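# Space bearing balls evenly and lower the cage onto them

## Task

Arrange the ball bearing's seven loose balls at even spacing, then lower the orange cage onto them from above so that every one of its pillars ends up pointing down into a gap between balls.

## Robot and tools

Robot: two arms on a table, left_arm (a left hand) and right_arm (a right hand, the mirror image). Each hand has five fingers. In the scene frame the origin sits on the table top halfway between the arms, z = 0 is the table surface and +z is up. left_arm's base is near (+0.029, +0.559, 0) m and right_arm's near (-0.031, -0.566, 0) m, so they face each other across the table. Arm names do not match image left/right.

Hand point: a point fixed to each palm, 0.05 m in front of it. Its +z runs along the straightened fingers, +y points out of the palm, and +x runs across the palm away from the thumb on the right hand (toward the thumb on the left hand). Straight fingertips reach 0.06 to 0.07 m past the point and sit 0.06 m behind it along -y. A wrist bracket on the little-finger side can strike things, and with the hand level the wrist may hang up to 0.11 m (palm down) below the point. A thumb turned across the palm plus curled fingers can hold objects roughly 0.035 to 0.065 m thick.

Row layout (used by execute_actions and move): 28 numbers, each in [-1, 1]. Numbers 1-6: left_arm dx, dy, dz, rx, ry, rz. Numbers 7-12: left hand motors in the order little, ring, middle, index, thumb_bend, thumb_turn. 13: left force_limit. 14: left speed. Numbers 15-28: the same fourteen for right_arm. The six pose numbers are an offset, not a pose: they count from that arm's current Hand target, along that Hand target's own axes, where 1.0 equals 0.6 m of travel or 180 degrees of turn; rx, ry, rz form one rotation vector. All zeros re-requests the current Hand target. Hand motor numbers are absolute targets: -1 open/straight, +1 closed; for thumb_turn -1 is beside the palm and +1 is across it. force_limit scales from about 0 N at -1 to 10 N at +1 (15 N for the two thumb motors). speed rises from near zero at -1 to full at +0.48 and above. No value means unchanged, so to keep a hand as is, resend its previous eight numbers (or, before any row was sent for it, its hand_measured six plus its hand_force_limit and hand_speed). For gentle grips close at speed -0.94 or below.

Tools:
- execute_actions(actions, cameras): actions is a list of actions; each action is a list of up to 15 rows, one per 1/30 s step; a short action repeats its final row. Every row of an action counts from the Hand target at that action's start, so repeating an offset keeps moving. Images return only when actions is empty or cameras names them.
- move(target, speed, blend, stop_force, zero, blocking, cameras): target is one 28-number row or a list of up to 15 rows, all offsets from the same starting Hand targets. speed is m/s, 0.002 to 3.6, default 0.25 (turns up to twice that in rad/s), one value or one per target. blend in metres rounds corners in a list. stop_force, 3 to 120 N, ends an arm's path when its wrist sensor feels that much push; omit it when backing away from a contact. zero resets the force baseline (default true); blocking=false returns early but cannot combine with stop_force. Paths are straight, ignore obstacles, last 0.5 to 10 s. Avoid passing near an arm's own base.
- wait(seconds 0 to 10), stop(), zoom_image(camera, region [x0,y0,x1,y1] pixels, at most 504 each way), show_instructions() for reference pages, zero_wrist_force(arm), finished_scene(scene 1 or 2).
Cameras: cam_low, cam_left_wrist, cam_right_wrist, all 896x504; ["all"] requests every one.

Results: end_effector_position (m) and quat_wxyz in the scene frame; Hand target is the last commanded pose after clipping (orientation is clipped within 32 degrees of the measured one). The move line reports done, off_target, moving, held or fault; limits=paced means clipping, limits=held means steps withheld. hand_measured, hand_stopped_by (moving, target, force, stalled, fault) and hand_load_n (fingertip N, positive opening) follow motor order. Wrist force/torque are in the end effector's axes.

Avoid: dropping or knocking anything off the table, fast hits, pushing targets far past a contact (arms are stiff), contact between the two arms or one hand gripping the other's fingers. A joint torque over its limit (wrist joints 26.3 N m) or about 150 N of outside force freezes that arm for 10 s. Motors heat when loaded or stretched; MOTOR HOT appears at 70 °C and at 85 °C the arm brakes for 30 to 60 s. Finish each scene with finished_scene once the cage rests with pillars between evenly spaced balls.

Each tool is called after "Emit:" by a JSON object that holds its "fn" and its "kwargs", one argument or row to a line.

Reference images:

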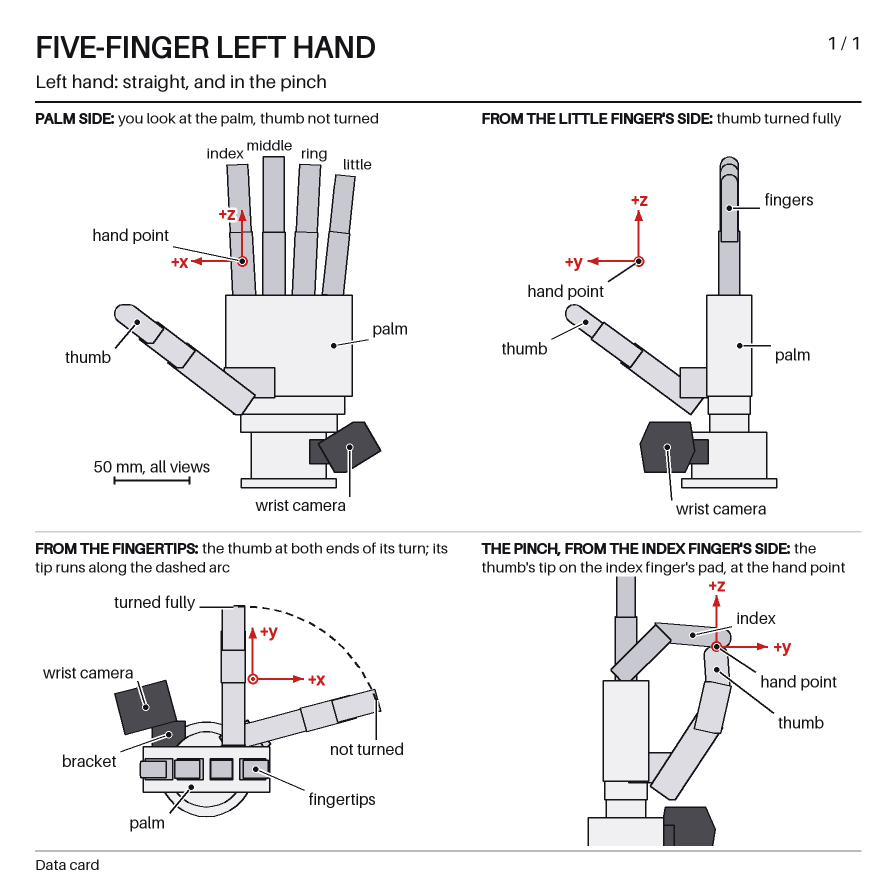

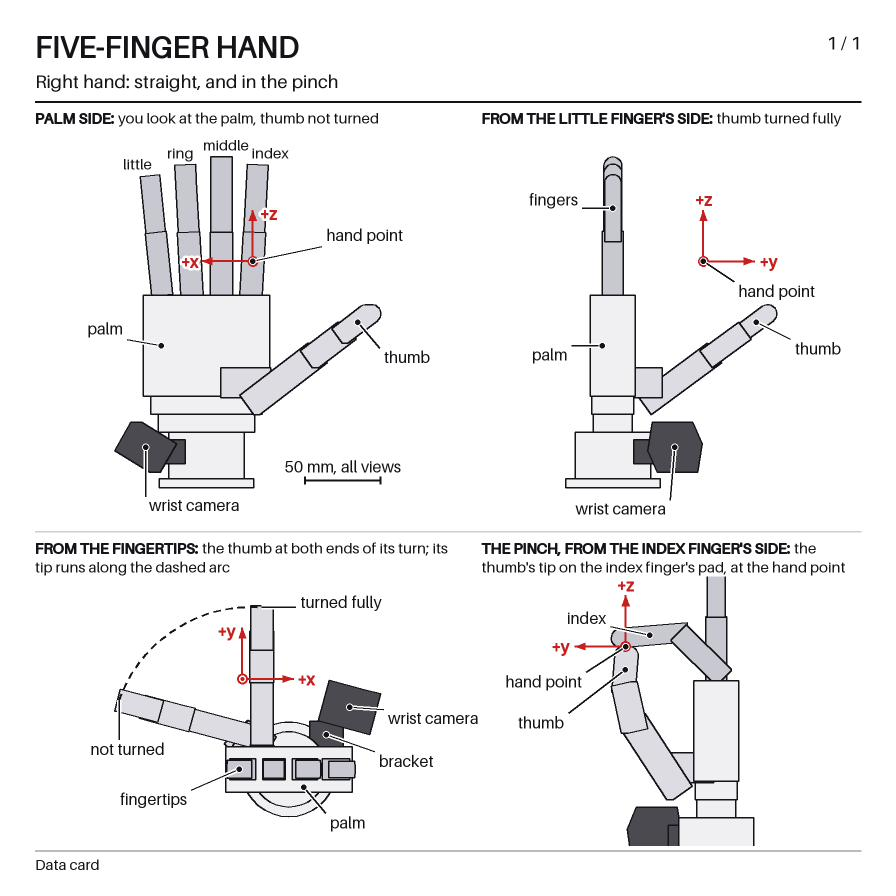

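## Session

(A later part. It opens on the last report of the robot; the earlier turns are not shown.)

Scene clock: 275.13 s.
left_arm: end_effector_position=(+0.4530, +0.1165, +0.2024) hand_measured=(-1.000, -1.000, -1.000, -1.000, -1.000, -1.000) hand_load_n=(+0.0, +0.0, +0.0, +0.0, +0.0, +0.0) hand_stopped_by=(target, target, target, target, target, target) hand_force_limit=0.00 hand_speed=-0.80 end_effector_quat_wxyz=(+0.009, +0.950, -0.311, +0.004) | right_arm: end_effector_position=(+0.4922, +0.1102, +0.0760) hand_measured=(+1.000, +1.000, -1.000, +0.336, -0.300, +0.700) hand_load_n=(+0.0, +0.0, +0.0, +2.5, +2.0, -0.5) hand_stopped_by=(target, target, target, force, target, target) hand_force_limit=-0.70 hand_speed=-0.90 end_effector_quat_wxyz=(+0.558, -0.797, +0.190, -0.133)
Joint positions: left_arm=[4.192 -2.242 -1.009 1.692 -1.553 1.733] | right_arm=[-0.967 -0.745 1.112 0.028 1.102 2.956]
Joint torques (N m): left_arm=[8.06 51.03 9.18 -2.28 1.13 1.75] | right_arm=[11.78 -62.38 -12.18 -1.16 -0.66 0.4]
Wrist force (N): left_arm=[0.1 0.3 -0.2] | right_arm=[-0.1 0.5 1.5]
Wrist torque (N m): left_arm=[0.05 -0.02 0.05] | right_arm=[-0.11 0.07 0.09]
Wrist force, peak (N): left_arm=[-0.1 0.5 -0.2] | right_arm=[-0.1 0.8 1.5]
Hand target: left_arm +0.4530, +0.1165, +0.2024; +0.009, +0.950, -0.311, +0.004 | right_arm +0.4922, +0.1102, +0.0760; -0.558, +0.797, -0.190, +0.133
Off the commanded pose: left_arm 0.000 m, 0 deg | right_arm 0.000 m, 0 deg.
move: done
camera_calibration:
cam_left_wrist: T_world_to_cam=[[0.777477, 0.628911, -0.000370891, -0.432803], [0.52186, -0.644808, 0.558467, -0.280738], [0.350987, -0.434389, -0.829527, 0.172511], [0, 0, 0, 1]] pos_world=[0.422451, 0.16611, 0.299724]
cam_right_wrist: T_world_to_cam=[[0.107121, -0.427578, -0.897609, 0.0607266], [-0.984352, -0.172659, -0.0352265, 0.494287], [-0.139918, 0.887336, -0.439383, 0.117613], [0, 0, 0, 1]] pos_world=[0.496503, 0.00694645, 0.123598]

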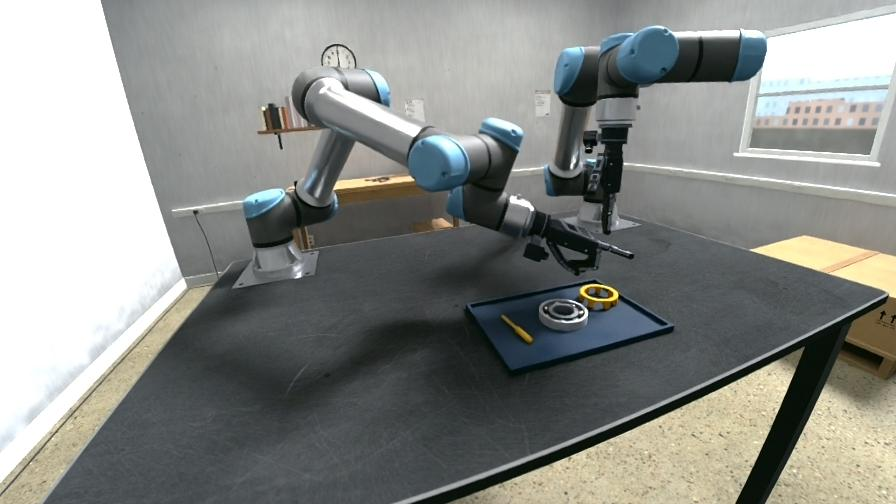

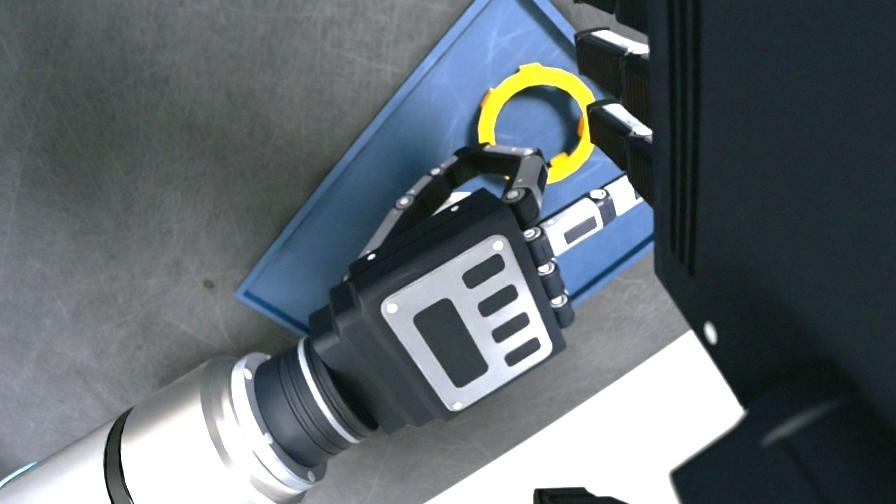

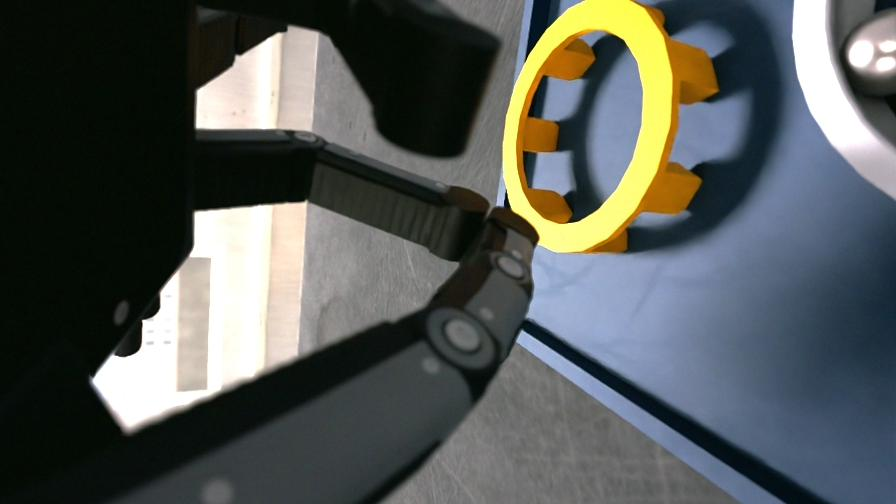

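Emit:
{"fn": "move", "kwargs": {
  "target": [
    [0,0,0,0,0,0,-1,-1,-1,-1,-1,-1,0,-0.8,0.03086,0.00455,-0.01251,0,0,0,1,1,-1,-0.1,-0.15,0.7,-0.4,-0.5],
    [0,0,0,0,0,0,-1,-1,-1,-1,-1,-1,0,-0.8,0.03086,0.0531,0.00516,0,0,0,1,1,-1,-0.1,-0.15,0.7,-0.4,-0.5]
  ],
  "speed": 0.08,
  "cameras": ["cam_left_wrist","cam_right_wrist","cam_low"]
}}

Emit:
{"fn": "zoom_image", "kwargs": {
  "camera": "cam_right_wrist",
  "region": [360, 0, 700, 340]
}}

Emit:
{"fn": "zoom_image", "kwargs": {
  "camera": "cam_left_wrist",
  "region": [440, 50, 620, 200]
}}

Emit:
{"fn": "zoom_image", "kwargs": {
  "camera": "cam_low",
  "region": [550, 240, 630, 320]
}}

Scene clock: 277.93 s.
left_arm: end_effector_position=(+0.4530, +0.1165, +0.2024) hand_measured=(-1.000, -1.000, -1.000, -1.000, -1.000, -1.000) hand_load_n=(+0.0, +0.0, +0.0, +0.0, +0.0, +0.0) hand_stopped_by=(target, target, target, target, target, target) hand_force_limit=0.00 hand_speed=-0.80 end_effector_quat_wxyz=(+0.009, +0.950, -0.311, +0.004) | right_arm: end_effector_position=(+0.5051, +0.0946, +0.0448) hand_measured=(+1.000, +1.000, -1.000, -0.100, -0.150, +0.700) hand_load_n=(+0.0, +0.0, +0.0, +0.0, +0.0, +0.0) hand_stopped_by=(target, target, target, target, target, target) hand_force_limit=-0.40 hand_speed=-0.50 end_effector_quat_wxyz=(+0.558, -0.797, +0.190, -0.133)
Joint positions: left_arm=[4.192 -2.242 -1.009 1.692 -1.553 1.733] | right_arm=[-0.998 -0.717 1.145 -0.028 1.073 2.942]
Joint torques (N m): left_arm=[8.35 51.36 8.75 -2.23 0.94 1.58] | right_arm=[12.83 -61.02 -22.41 0.84 1.24 1.51]
Wrist force (N): left_arm=[0.0 -0.3 -0.1] | right_arm=[-0.2 0.6 1.2]
Wrist torque (N m): left_arm=[-0.04 0.00 0.06] | right_arm=[-0.09 0.08 0.07]
Wrist force, peak (N): left_arm=[0.0 0.5 0.0] | right_arm=[-0.2 1.6 1.5]
Hand target: left_arm +0.4530, +0.1165, +0.2024; +0.009, +0.950, -0.311, +0.004 | right_arm +0.5051, +0.0947, +0.0450; -0.558, +0.797, -0.190, +0.133
Off the commanded pose: left_arm 0.000 m, 0 deg | right_arm 0.000 m, 0 deg.
move: done
camera_calibration:
cam_left_wrist: T_world_to_cam=[[0.777477, 0.628911, -0.000370891, -0.432803], [0.52186, -0.644808, 0.558467, -0.280738], [0.350987, -0.434389, -0.829527, 0.172511], [0, 0, 0, 1]] pos_world=[0.422451, 0.16611, 0.299724]
cam_right_wrist: T_world_to_cam=[[0.106873, -0.427724, -0.897569, 0.0248339], [-0.984349, -0.172741, -0.0348893, 0.503177], [-0.140124, 0.88725, -0.439491, 0.119577], [0, 0, 0, 1]] pos_world=[0.509403, -0.00855374, 0.0923988]

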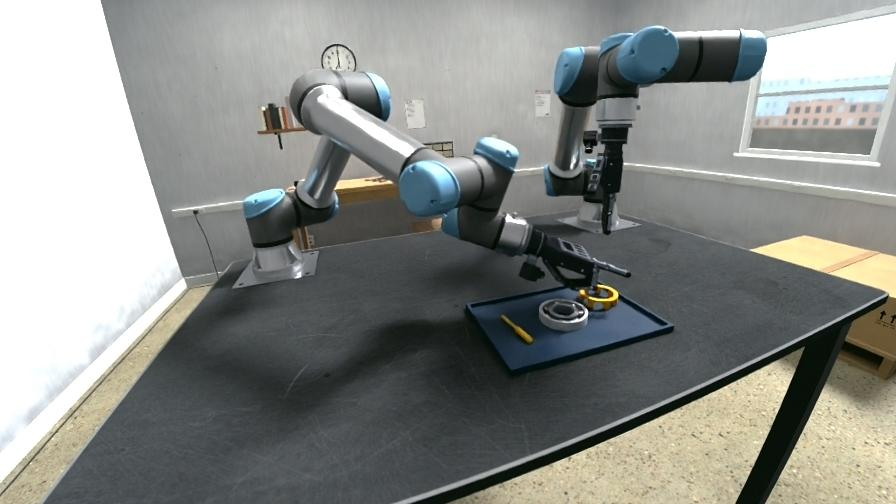

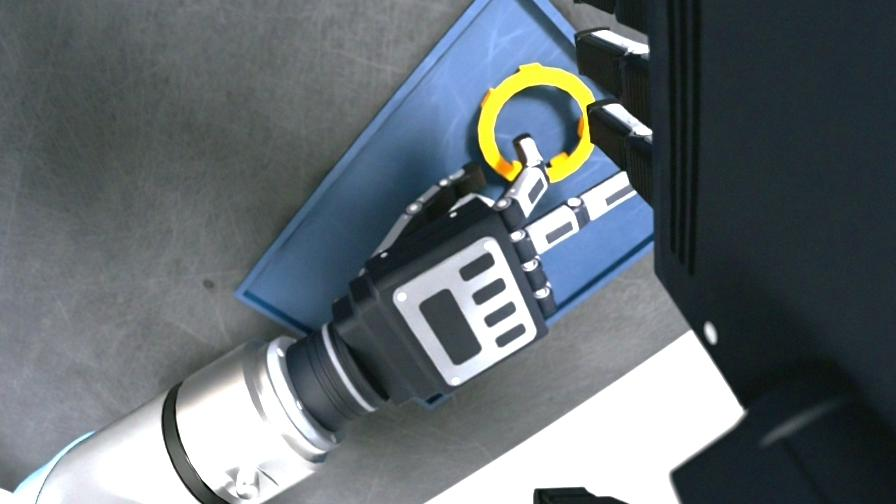

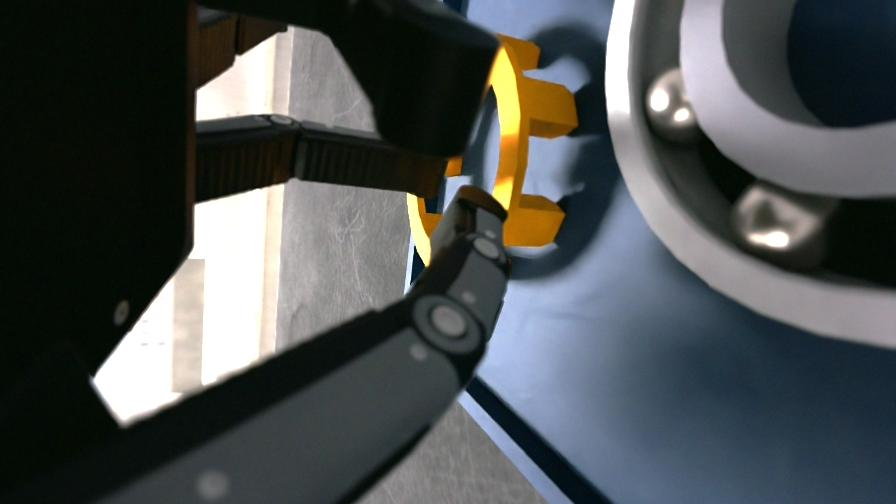

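Scaled by 1.482.

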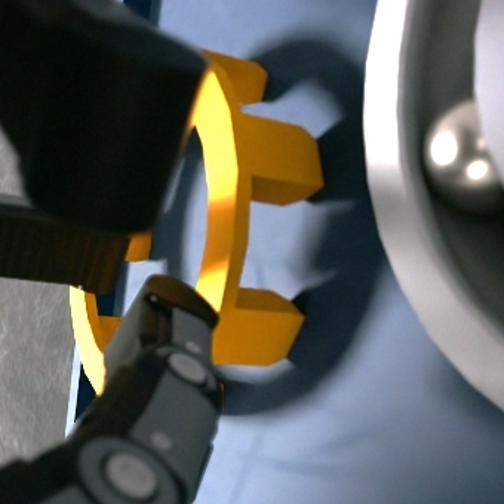

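Scaled by 2.800.

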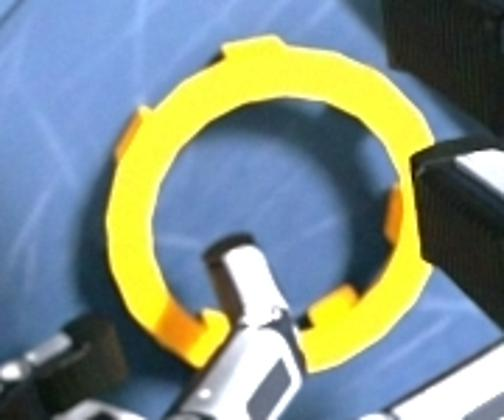

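Scaled by 6.300.

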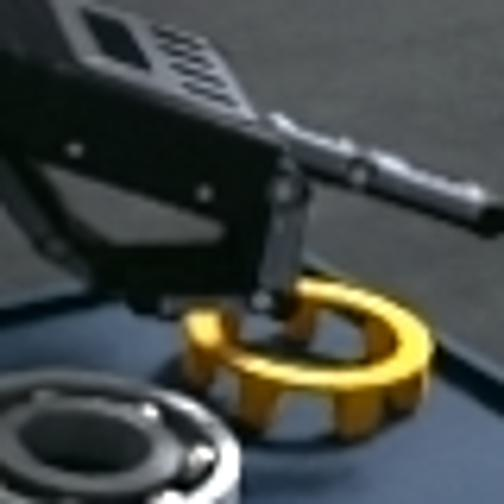

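Emit:
{"fn": "move", "kwargs": {
  "target": [0,0,0,0,0,0,-1,-1,-1,-1,-1,-1,0,-0.8,0,0.03367,0.01226,0,0,0,1,1,-1,-0.1,-0.15,0.7,-0.4,-0.5],
  "speed": 0.012,
  "stop_force": 3,
  "cameras": ["cam_left_wrist","cam_right_wrist","cam_low"]
}}

Emit:
{"fn": "zoom_image", "kwargs": {
  "camera": "cam_right_wrist",
  "region": [360, 0, 700, 340]
}}

Emit:
{"fn": "zoom_image", "kwargs": {
  "camera": "cam_left_wrist",
  "region": [440, 50, 620, 200]
}}

Emit:
{"fn": "zoom_image", "kwargs": {
  "camera": "cam_low",
  "region": [550, 240, 630, 320]
}}

Scene clock: 282.07 s.
left_arm: end_effector_position=(+0.4530, +0.1165, +0.2024) hand_measured=(-1.000, -1.000, -1.000, -1.000, -1.000, -1.000) hand_load_n=(+0.0, +0.0, +0.0, +0.0, +0.0, +0.0) hand_stopped_by=(target, target, target, target, target, target) hand_force_limit=0.00 hand_speed=-0.80 end_effector_quat_wxyz=(+0.009, +0.950, -0.311, +0.004) | right_arm: end_effector_position=(+0.5051, +0.0947, +0.0235) hand_measured=(+1.000, +1.000, -1.000, -0.100, -0.150, +0.700) hand_load_n=(+0.0, +0.0, +0.0, +0.0, +0.0, +0.0) hand_stopped_by=(target, target, target, target, target, target) hand_force_limit=-0.40 hand_speed=-0.50 end_effector_quat_wxyz=(+0.558, -0.797, +0.190, -0.133)
Joint positions: left_arm=[4.192 -2.242 -1.009 1.692 -1.553 1.733] | right_arm=[-0.998 -0.693 1.16 -0.067 1.073 2.942]
Joint torques (N m): left_arm=[8.2 52.2 9.4 -2.25 0.94 1.68] | right_arm=[0.96 -62.22 -23.35 0.92 -1.49 -0.54]
Wrist force (N): left_arm=[-0.1 0.1 0.0] | right_arm=[-0.1 0.6 1.2]
Wrist torque (N m): left_arm=[0.01 0.02 0.04] | right_arm=[-0.09 0.06 0.08]
Wrist force, peak (N): left_arm=[0.1 0.4 0.2] | right_arm=[-0.3 0.8 1.4]
Hand target: left_arm +0.4530, +0.1165, +0.2024; +0.009, +0.950, -0.311, +0.004 | right_arm +0.5051, +0.0947, +0.0235; -0.558, +0.797, -0.190, +0.133
Off the commanded pose: left_arm 0.000 m, 0 deg | right_arm 0.000 m, 0 deg.
move: done
camera_calibration:
cam_left_wrist: T_world_to_cam=[[0.777477, 0.628911, -0.000370891, -0.432803], [0.52186, -0.644808, 0.558467, -0.280738], [0.350987, -0.434389, -0.829527, 0.172511], [0, 0, 0, 1]] pos_world=[0.422451, 0.16611, 0.299724]
cam_right_wrist: T_world_to_cam=[[0.107121, -0.427569, -0.897614, 0.00559345], [-0.984338, -0.172747, -0.0351842, 0.502449], [-0.140016, 0.887324, -0.439377, 0.110154], [0, 0, 0, 1]] pos_world=[0.509403, -0.00855391, 0.071098]

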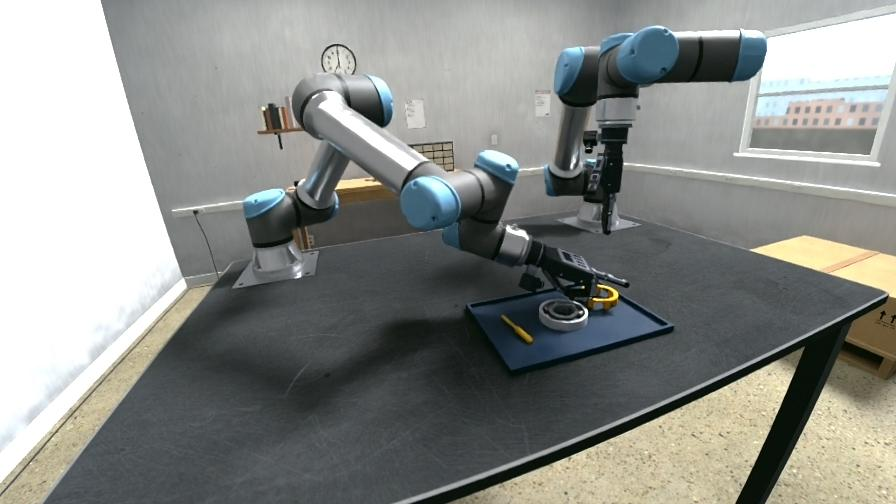

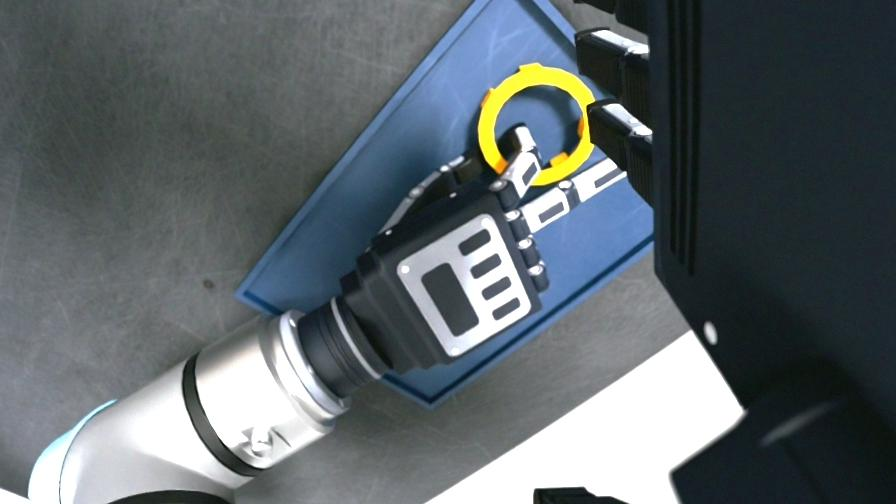

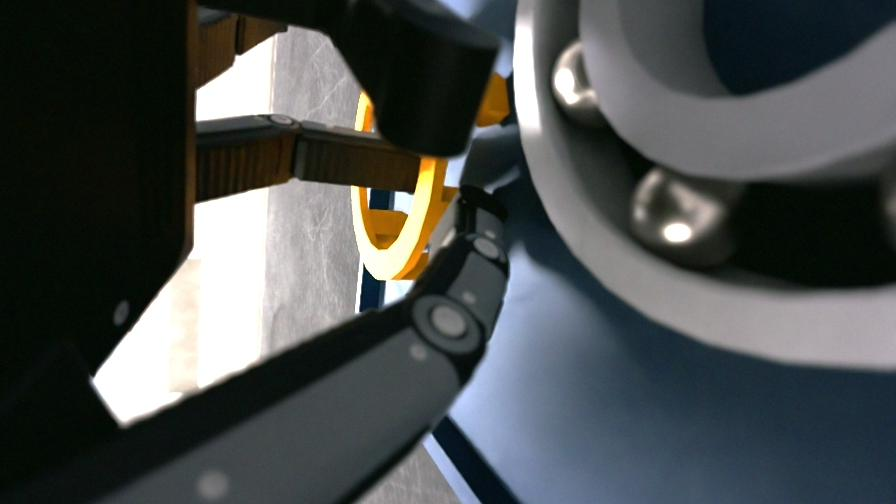

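Scaled by 1.482.

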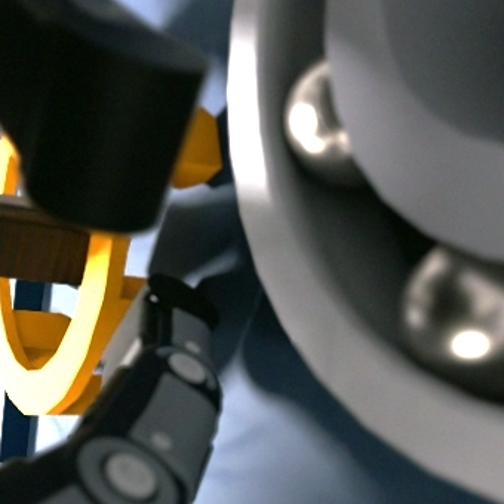

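Scaled by 2.800.

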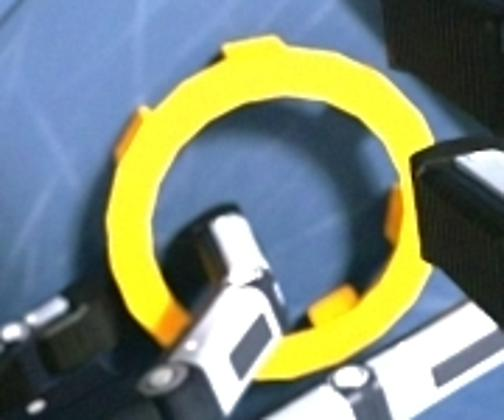

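Scaled by 6.300.

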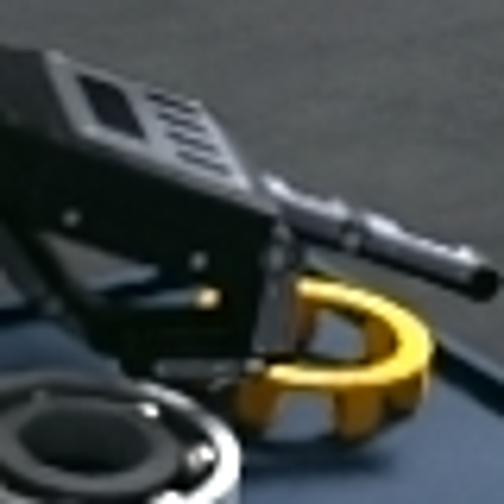

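Emit:
{"fn": "move", "kwargs": {
  "target": [0,0,0,0,0,0,-1,-1,-1,-1,-1,-1,0,-0.8,0,0,0,0,0,0,1,1,-1,0.4,-0.15,0.7,-0.7,-0.92],
  "cameras": ["cam_left_wrist","cam_right_wrist","cam_low"]
}}

Emit:
{"fn": "zoom_image", "kwargs": {
  "camera": "cam_right_wrist",
  "region": [330, 60, 630, 360]
}}

Emit:
{"fn": "zoom_image", "kwargs": {
  "camera": "cam_left_wrist",
  "region": [440, 50, 620, 200]
}}

Emit:
{"fn": "zoom_image", "kwargs": {
  "camera": "cam_low",
  "region": [550, 240, 630, 320]
}}

Scene clock: 283.57 s.
left_arm: end_effector_position=(+0.4530, +0.1165, +0.2024) hand_measured=(-1.000, -1.000, -1.000, -1.000, -1.000, -1.000) hand_load_n=(+0.0, +0.0, +0.0, +0.0, +0.0, +0.0) hand_stopped_by=(target, target, target, target, target, target) hand_force_limit=0.00 hand_speed=-0.80 end_effector_quat_wxyz=(+0.009, +0.950, -0.311, +0.004) | right_arm: end_effector_position=(+0.5051, +0.0947, +0.0235) hand_measured=(+1.000, +1.000, -1.000, +0.124, -0.150, +0.700) hand_load_n=(+0.0, +0.0, +0.0, +2.5, +0.5, +0.0) hand_stopped_by=(target, target, target, force, target, target) hand_force_limit=-0.70 hand_speed=-0.92 end_effector_quat_wxyz=(+0.558, -0.797, +0.190, -0.133)
Joint positions: left_arm=[4.192 -2.242 -1.009 1.692 -1.553 1.733] | right_arm=[-0.998 -0.693 1.16 -0.067 1.073 2.942]
Joint torques (N m): left_arm=[8.06 52.8 9.08 -2.42 0.99 1.68] | right_arm=[-5.83 -61.58 -24.03 0.81 -1.28 -0.08]
Wrist force (N): left_arm=[0.1 0.1 0.0] | right_arm=[-0.1 0.7 1.3]
Wrist torque (N m): left_arm=[0.00 -0.01 0.05] | right_arm=[-0.09 0.06 0.08]
Wrist force, peak (N): left_arm=[0.0 0.5 0.1] | right_arm=[0.1 0.9 1.4]
Hand target: left_arm +0.4530, +0.1165, +0.2024; +0.009, +0.950, -0.311, +0.004 | right_arm +0.5051, +0.0947, +0.0235; -0.558, +0.797, -0.190, +0.133
Off the commanded pose: left_arm 0.000 m, 0 deg | right_arm 0.000 m, 0 deg.
move: done
camera_calibration:
cam_left_wrist: T_world_to_cam=[[0.777477, 0.628911, -0.000370891, -0.432803], [0.52186, -0.644808, 0.558467, -0.280738], [0.350987, -0.434389, -0.829527, 0.172511], [0, 0, 0, 1]] pos_world=[0.422451, 0.16611, 0.299724]
cam_right_wrist: T_world_to_cam=[[0.107131, -0.427567, -0.897613, 0.00558802], [-0.984337, -0.172751, -0.0351939, 0.502449], [-0.140016, 0.887324, -0.439377, 0.110154], [0, 0, 0, 1]] pos_world=[0.509403, -0.00855393, 0.0710979]

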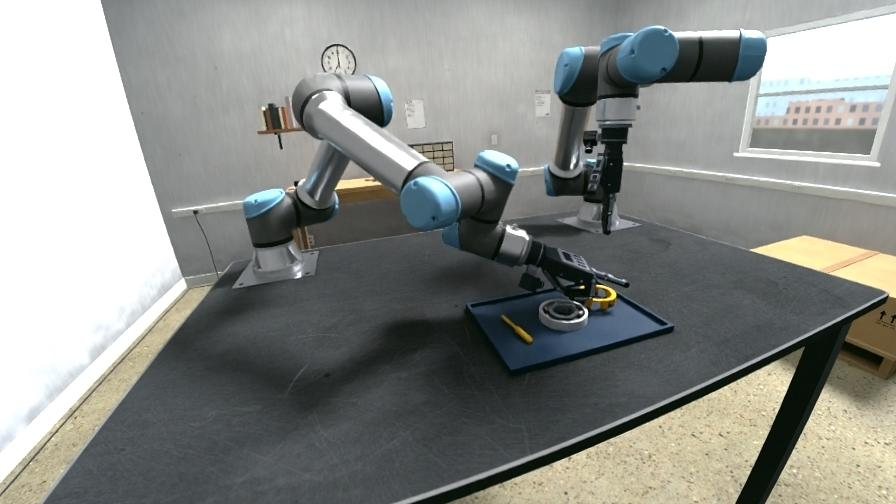

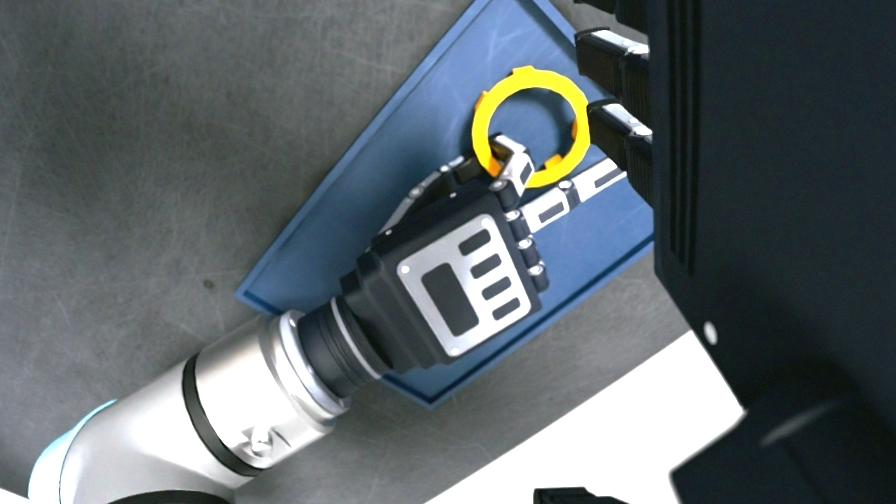

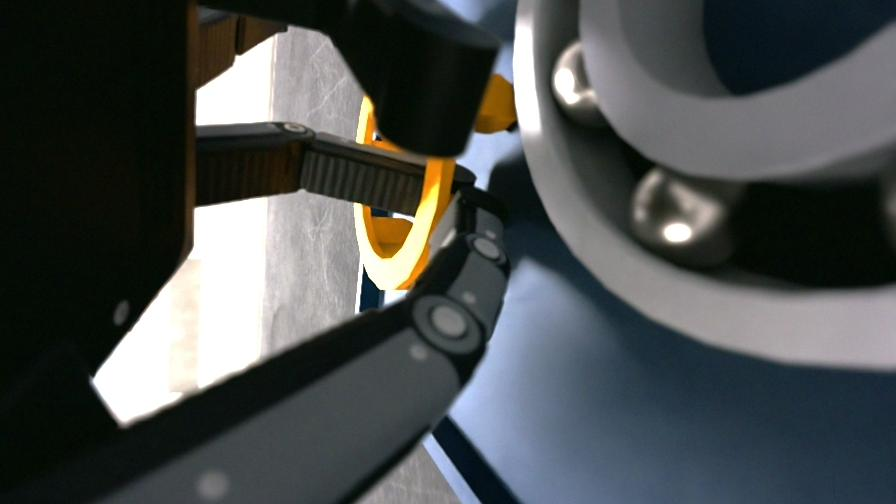

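Scaled by 1.680.

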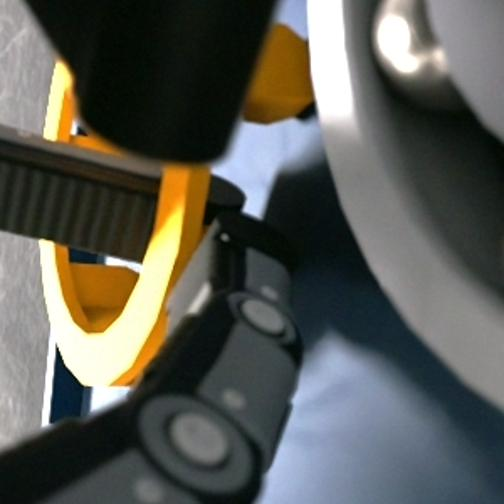

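Scaled by 2.800.

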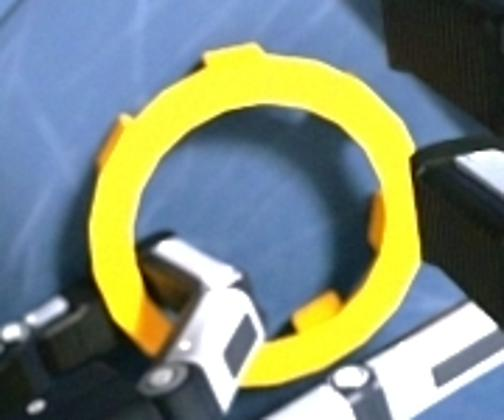

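Scaled by 6.300.

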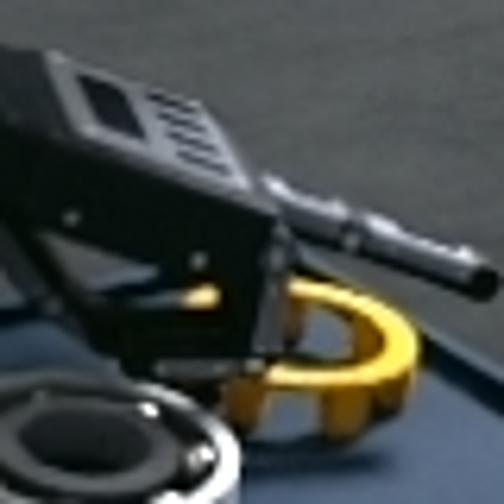

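Emit:
{"fn": "move", "kwargs": {
  "target": [0,0,0,0,0,0,-1,-1,-1,-1,-1,-1,0,-0.8,0,0,0,0,0,0,1,1,-1,0.42,-0.15,0.7,-0.15,-0.94]
}}

Scene clock: 284.30 s.
left_arm: end_effector_position=(+0.4530, +0.1165, +0.2024) hand_measured=(-1.000, -1.000, -1.000, -1.000, -1.000, -1.000) hand_load_n=(+0.0, +0.0, +0.0, +0.0, +0.0, +0.0) hand_stopped_by=(target, target, target, target, target, target) hand_force_limit=0.00 hand_speed=-0.80 end_effector_quat_wxyz=(+0.009, +0.950, -0.311, +0.004) | right_arm: end_effector_position=(+0.5051, +0.0947, +0.0235) hand_measured=(+1.000, +1.000, -1.000, +0.128, -0.150, +0.700) hand_load_n=(+0.0, +0.0, +0.0, +4.5, +0.5, -0.5) hand_stopped_by=(target, target, target, force, target, target) hand_force_limit=-0.15 hand_speed=-0.94 end_effector_quat_wxyz=(+0.558, -0.797, +0.190, -0.133)
Joint positions: left_arm=[4.192 -2.242 -1.009 1.692 -1.553 1.733] | right_arm=[-0.998 -0.693 1.16 -0.067 1.073 2.942]
Joint torques (N m): left_arm=[8.06 53.16 9.37 -2.36 0.92 1.78] | right_arm=[-7.42 -62.63 -22.99 0.71 -1.19 0.26]
Wrist force (N): left_arm=[-0.2 0.3 -0.1] | right_arm=[0.0 0.9 1.3]
Wrist torque (N m): left_arm=[0.03 0.02 0.04] | right_arm=[-0.07 0.05 0.09]
Wrist force, peak (N): left_arm=[0.0 0.3 -0.3] | right_arm=[-0.2 1.0 1.3]
Hand target: left_arm +0.4530, +0.1165, +0.2024; +0.009, +0.950, -0.311, +0.004 | right_arm +0.5051, +0.0947, +0.0235; -0.558, +0.797, -0.190, +0.133
Off the commanded pose: left_arm 0.000 m, 0 deg | right_arm 0.000 m, 0 deg.
move: done

Emit:
{"fn": "move", "kwargs": {
  "target": [0,0,0,0,0,0,-1,-1,-1,-1,-1,-1,0,-0.8,0,-0.01566,-0.0057,0,0,0,1,1,-1,0.42,-0.15,0.7,-0.15,-0.94],
  "speed": 0.02,
  "cameras": ["cam_left_wrist","cam_right_wrist","cam_low"]
}}

Emit:
{"fn": "zoom_image", "kwargs": {
  "camera": "cam_low",
  "region": [550, 240, 630, 320]
}}

Emit:
{"fn": "zoom_image", "kwargs": {
  "camera": "cam_left_wrist",
  "region": [440, 50, 620, 200]
}}

Scene clock: 285.20 s.
left_arm: end_effector_position=(+0.4530, +0.1165, +0.2024) hand_measured=(-1.000, -1.000, -1.000, -1.000, -1.000, -1.000) hand_load_n=(+0.0, -0.5, +0.0, +0.0, +0.0, +0.0) hand_stopped_by=(target, target, target, target, target, target) hand_force_limit=0.00 hand_speed=-0.80 end_effector_quat_wxyz=(+0.009, +0.950, -0.311, +0.004) | right_arm: end_effector_position=(+0.5052, +0.0947, +0.0338) hand_measured=(+1.000, +1.000, -1.000, +0.128, -0.150, +0.700) hand_load_n=(+0.0, +0.0, +0.0, +4.5, +0.5, -0.5) hand_stopped_by=(target, target, target, force, target, target) hand_force_limit=-0.15 hand_speed=-0.94 end_effector_quat_wxyz=(+0.558, -0.797, +0.190, -0.134) end_effector_velocity=(+0.001, +0.001, +0.002) end_effector_angular_velocity=(+0.004, -0.006, +0.000)
Joint positions: left_arm=[4.192 -2.242 -1.009 1.692 -1.553 1.733] | right_arm=[-0.998 -0.705 1.154 -0.049 1.073 2.942]
Joint velocities: left_arm=[within noise] | right_arm=[0 0 -0.001 -0.006 0 0]
Joint torques (N m): left_arm=[8.68 53.13 9.25 -2.39 0.89 1.71] | right_arm=[-6.13 -42.81 -15.69 -1.26 -0.75 1.37]
Wrist force (N): left_arm=[0.0 -0.1 0.0] | right_arm=[-0.1 0.9 1.3]
Wrist torque (N m): left_arm=[-0.02 0.00 0.06] | right_arm=[-0.08 0.06 0.08]
Wrist force, peak (N): left_arm=[-0.2 0.4 -0.2] | right_arm=[-0.1 1.1 1.5]
Hand target: left_arm +0.4530, +0.1165, +0.2024; +0.009, +0.950, -0.311, +0.004 | right_arm +0.5051, +0.0947, +0.0335; -0.558, +0.797, -0.190, +0.133
Off the commanded pose: left_arm 0.000 m, 0 deg | right_arm 0.000 m, 0 deg.
move: done
camera_calibration:
cam_left_wrist: T_world_to_cam=[[0.777477, 0.628911, -0.000370891, -0.432803], [0.52186, -0.644808, 0.558467, -0.280738], [0.350987, -0.434389, -0.829527, 0.172511], [0, 0, 0, 1]] pos_world=[0.422451, 0.16611, 0.299724]
cam_right_wrist: T_world_to_cam=[[0.107296, -0.427464, -0.897642, 0.0146517], [-0.984332, -0.172736, -0.0354001, 0.50292], [-0.139923, 0.887376, -0.439301, 0.114596], [0, 0, 0, 1]] pos_world=[0.509503, -0.00855396, 0.0812973]

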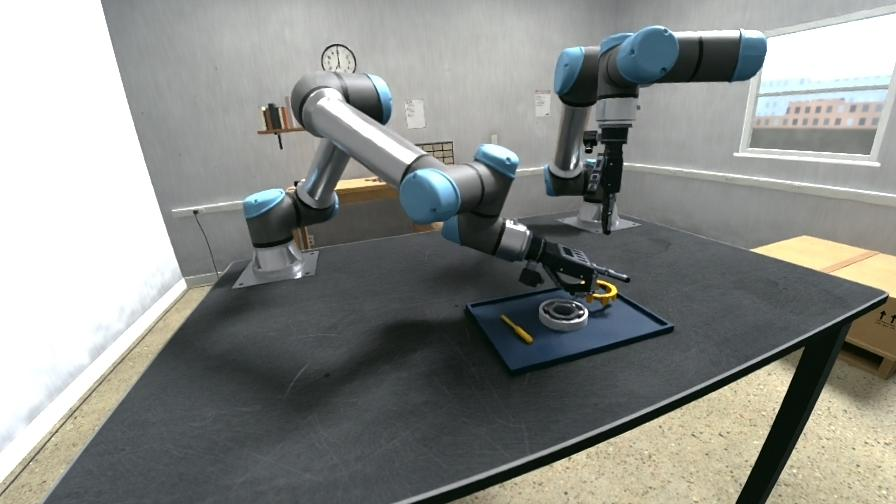

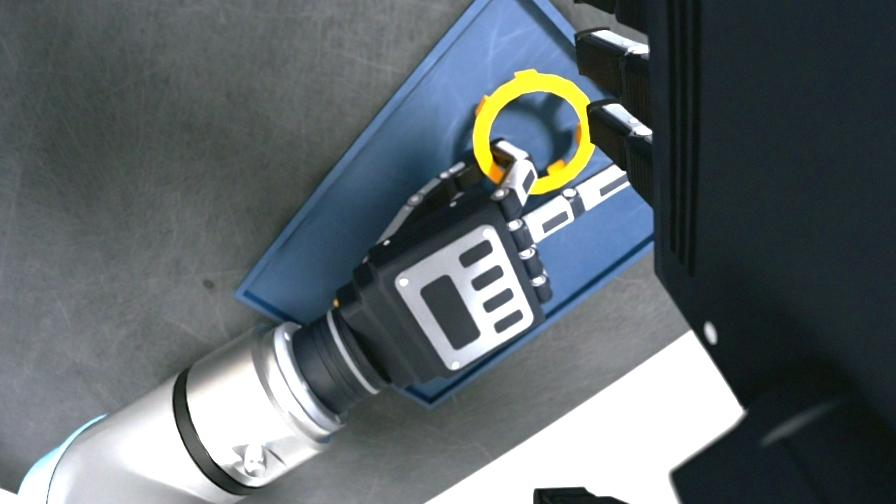

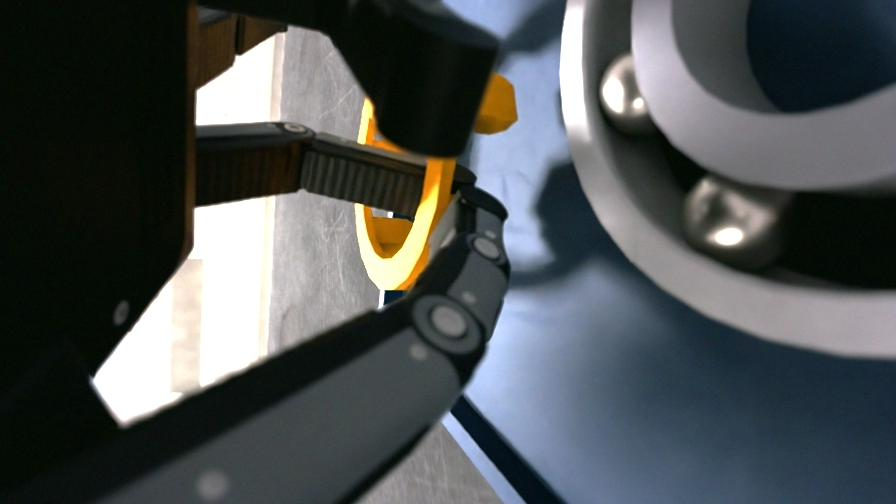

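Scaled by 6.300.

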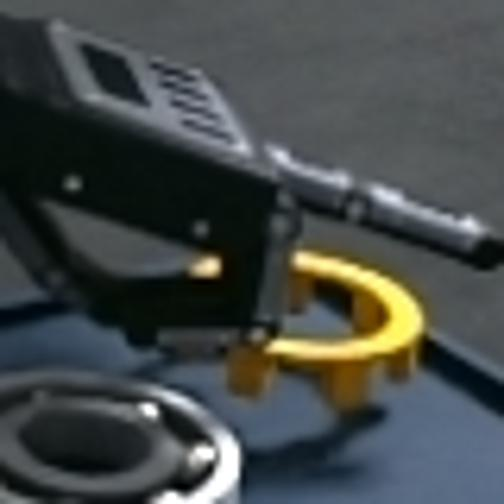

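Scaled by 2.800.

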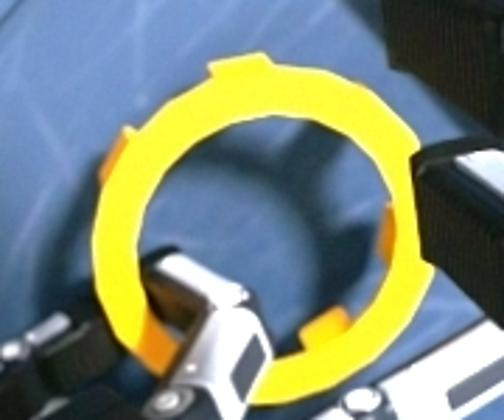

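Emit:
{"fn": "move", "kwargs": {
  "target": [
    [0,0,0,0,0,0,-1,-1,-1,-1,-1,-1,0,-0.8,0,-0.03132,-0.0114,0,0,0,1,1,-1,0.42,-0.15,0.7,-0.15,-0.94],
    [0,0,0,0,0,0,-1,-1,-1,-1,-1,-1,0,-0.8,0.11474,0.01429,-0.13671,0,0,0,1,1,-1,0.42,-0.15,0.7,-0.15,-0.94]
  ],
  "speed": [0.04,0.08],
  "blend": 0.005,
  "cameras": ["cam_left_wrist","cam_right_wrist","cam_low"]
}}

Emit:
{"fn": "zoom_image", "kwargs": {
  "camera": "cam_low",
  "region": [510, 250, 620, 340]
}}

Emit:
{"fn": "zoom_image", "kwargs": {
  "camera": "cam_left_wrist",
  "region": [380, 160, 560, 340]
}}

Scene clock: 287.73 s.
left_arm: end_effector_position=(+0.4530, +0.1165, +0.2024) hand_measured=(-1.000, -1.000, -1.000, -1.000, -1.000, -1.000) hand_load_n=(+0.0, +0.0, -0.5, +0.0, +0.0, +0.0) hand_stopped_by=(target, target, target, target, target, target) hand_force_limit=0.00 hand_speed=-0.80 end_effector_quat_wxyz=(+0.009, +0.950, -0.311, +0.004) | right_arm: end_effector_position=(+0.5304, -0.0079, +0.0537) hand_measured=(+1.000, +1.000, -1.000, +0.128, -0.150, +0.700) hand_load_n=(+0.0, +0.0, +0.0, +4.5, +0.5, -0.5) hand_stopped_by=(target, target, target, force, target, target) hand_force_limit=-0.15 hand_speed=-0.94 end_effector_quat_wxyz=(+0.558, -0.797, +0.190, -0.134)
Joint positions: left_arm=[4.192 -2.242 -1.009 1.692 -1.553 1.733] | right_arm=[-1.165 -0.823 1.323 -0.056 0.921 2.86]
Joint torques (N m): left_arm=[8.47 53.7 9.35 -2.45 0.95 1.6] | right_arm=[11.71 -31.8 -21.16 -0.45 1.12 1.39]
Wrist force (N): left_arm=[-0.1 0.3 -0.3] | right_arm=[-0.4 0.7 1.4]
Wrist torque (N m): left_arm=[0.05 0.01 0.03] | right_arm=[-0.10 0.11 0.00]
Wrist force, peak (N): left_arm=[-0.4 0.2 -0.2] | right_arm=[-0.1 2.1 1.6]
Hand target: left_arm +0.4530, +0.1165, +0.2024; +0.009, +0.950, -0.311, +0.004 | right_arm +0.5303, -0.0078, +0.0536; -0.558, +0.797, -0.190, +0.133
Off the commanded pose: left_arm 0.000 m, 0 deg | right_arm 0.000 m, 0 deg.
move: done
camera_calibration:
cam_left_wrist: T_world_to_cam=[[0.777477, 0.628911, -0.000370891, -0.432803], [0.52186, -0.644808, 0.558467, -0.280738], [0.350987, -0.434389, -0.829527, 0.172511], [0, 0, 0, 1]] pos_world=[0.422451, 0.16611, 0.299724]
cam_right_wrist: T_world_to_cam=[[0.107436, -0.427541, -0.897589, -0.0140038], [-0.984345, -0.172617, -0.0355991, 0.510769], [-0.139719, 0.887363, -0.439393, 0.217762], [0, 0, 0, 1]] pos_world=[0.534703, -0.111053, 0.101296]

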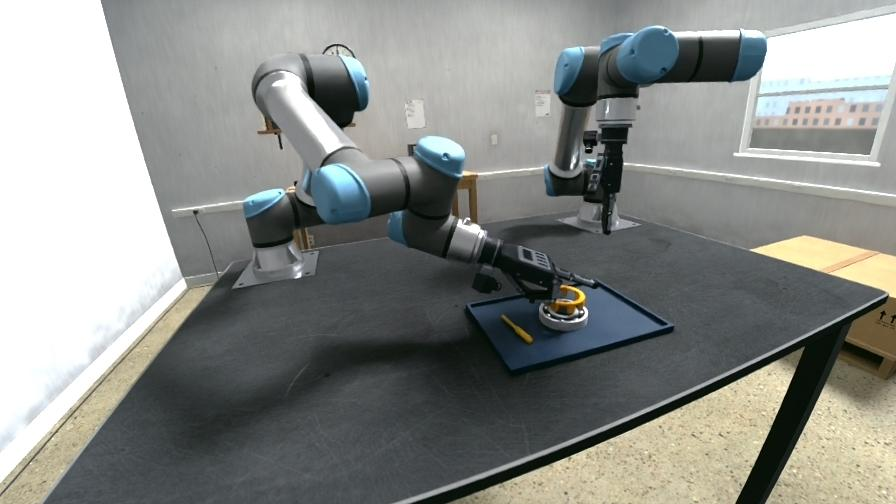

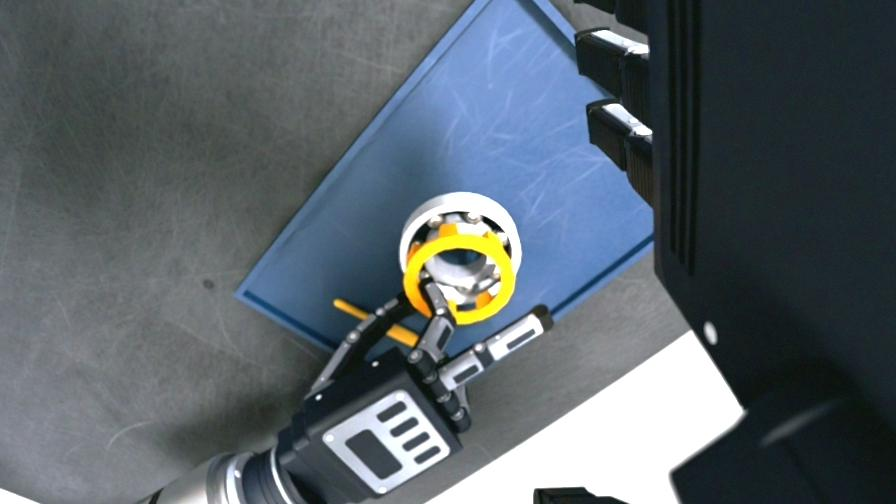

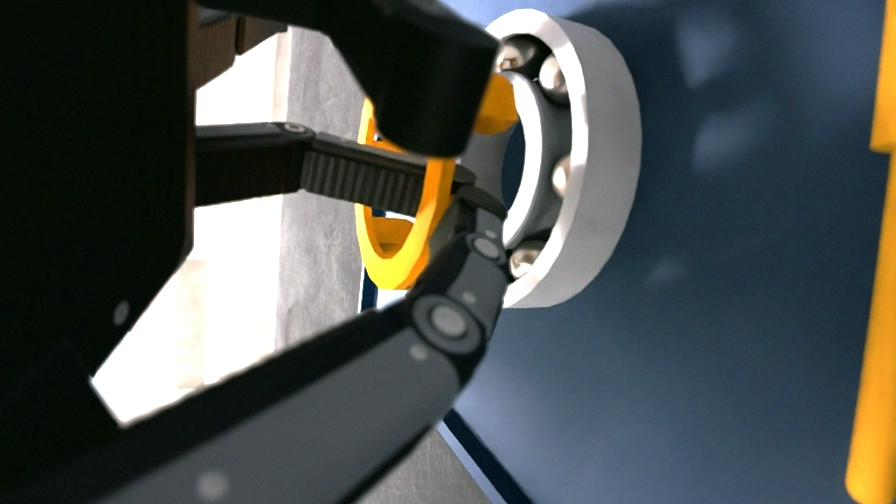

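Scaled by 4.582.

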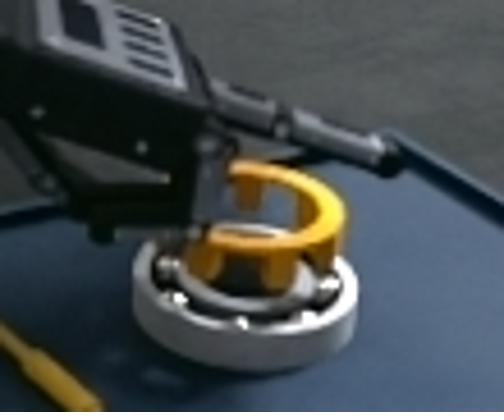

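Scaled by 2.800.

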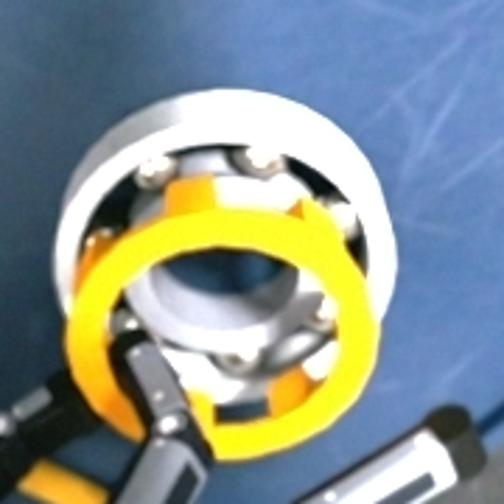

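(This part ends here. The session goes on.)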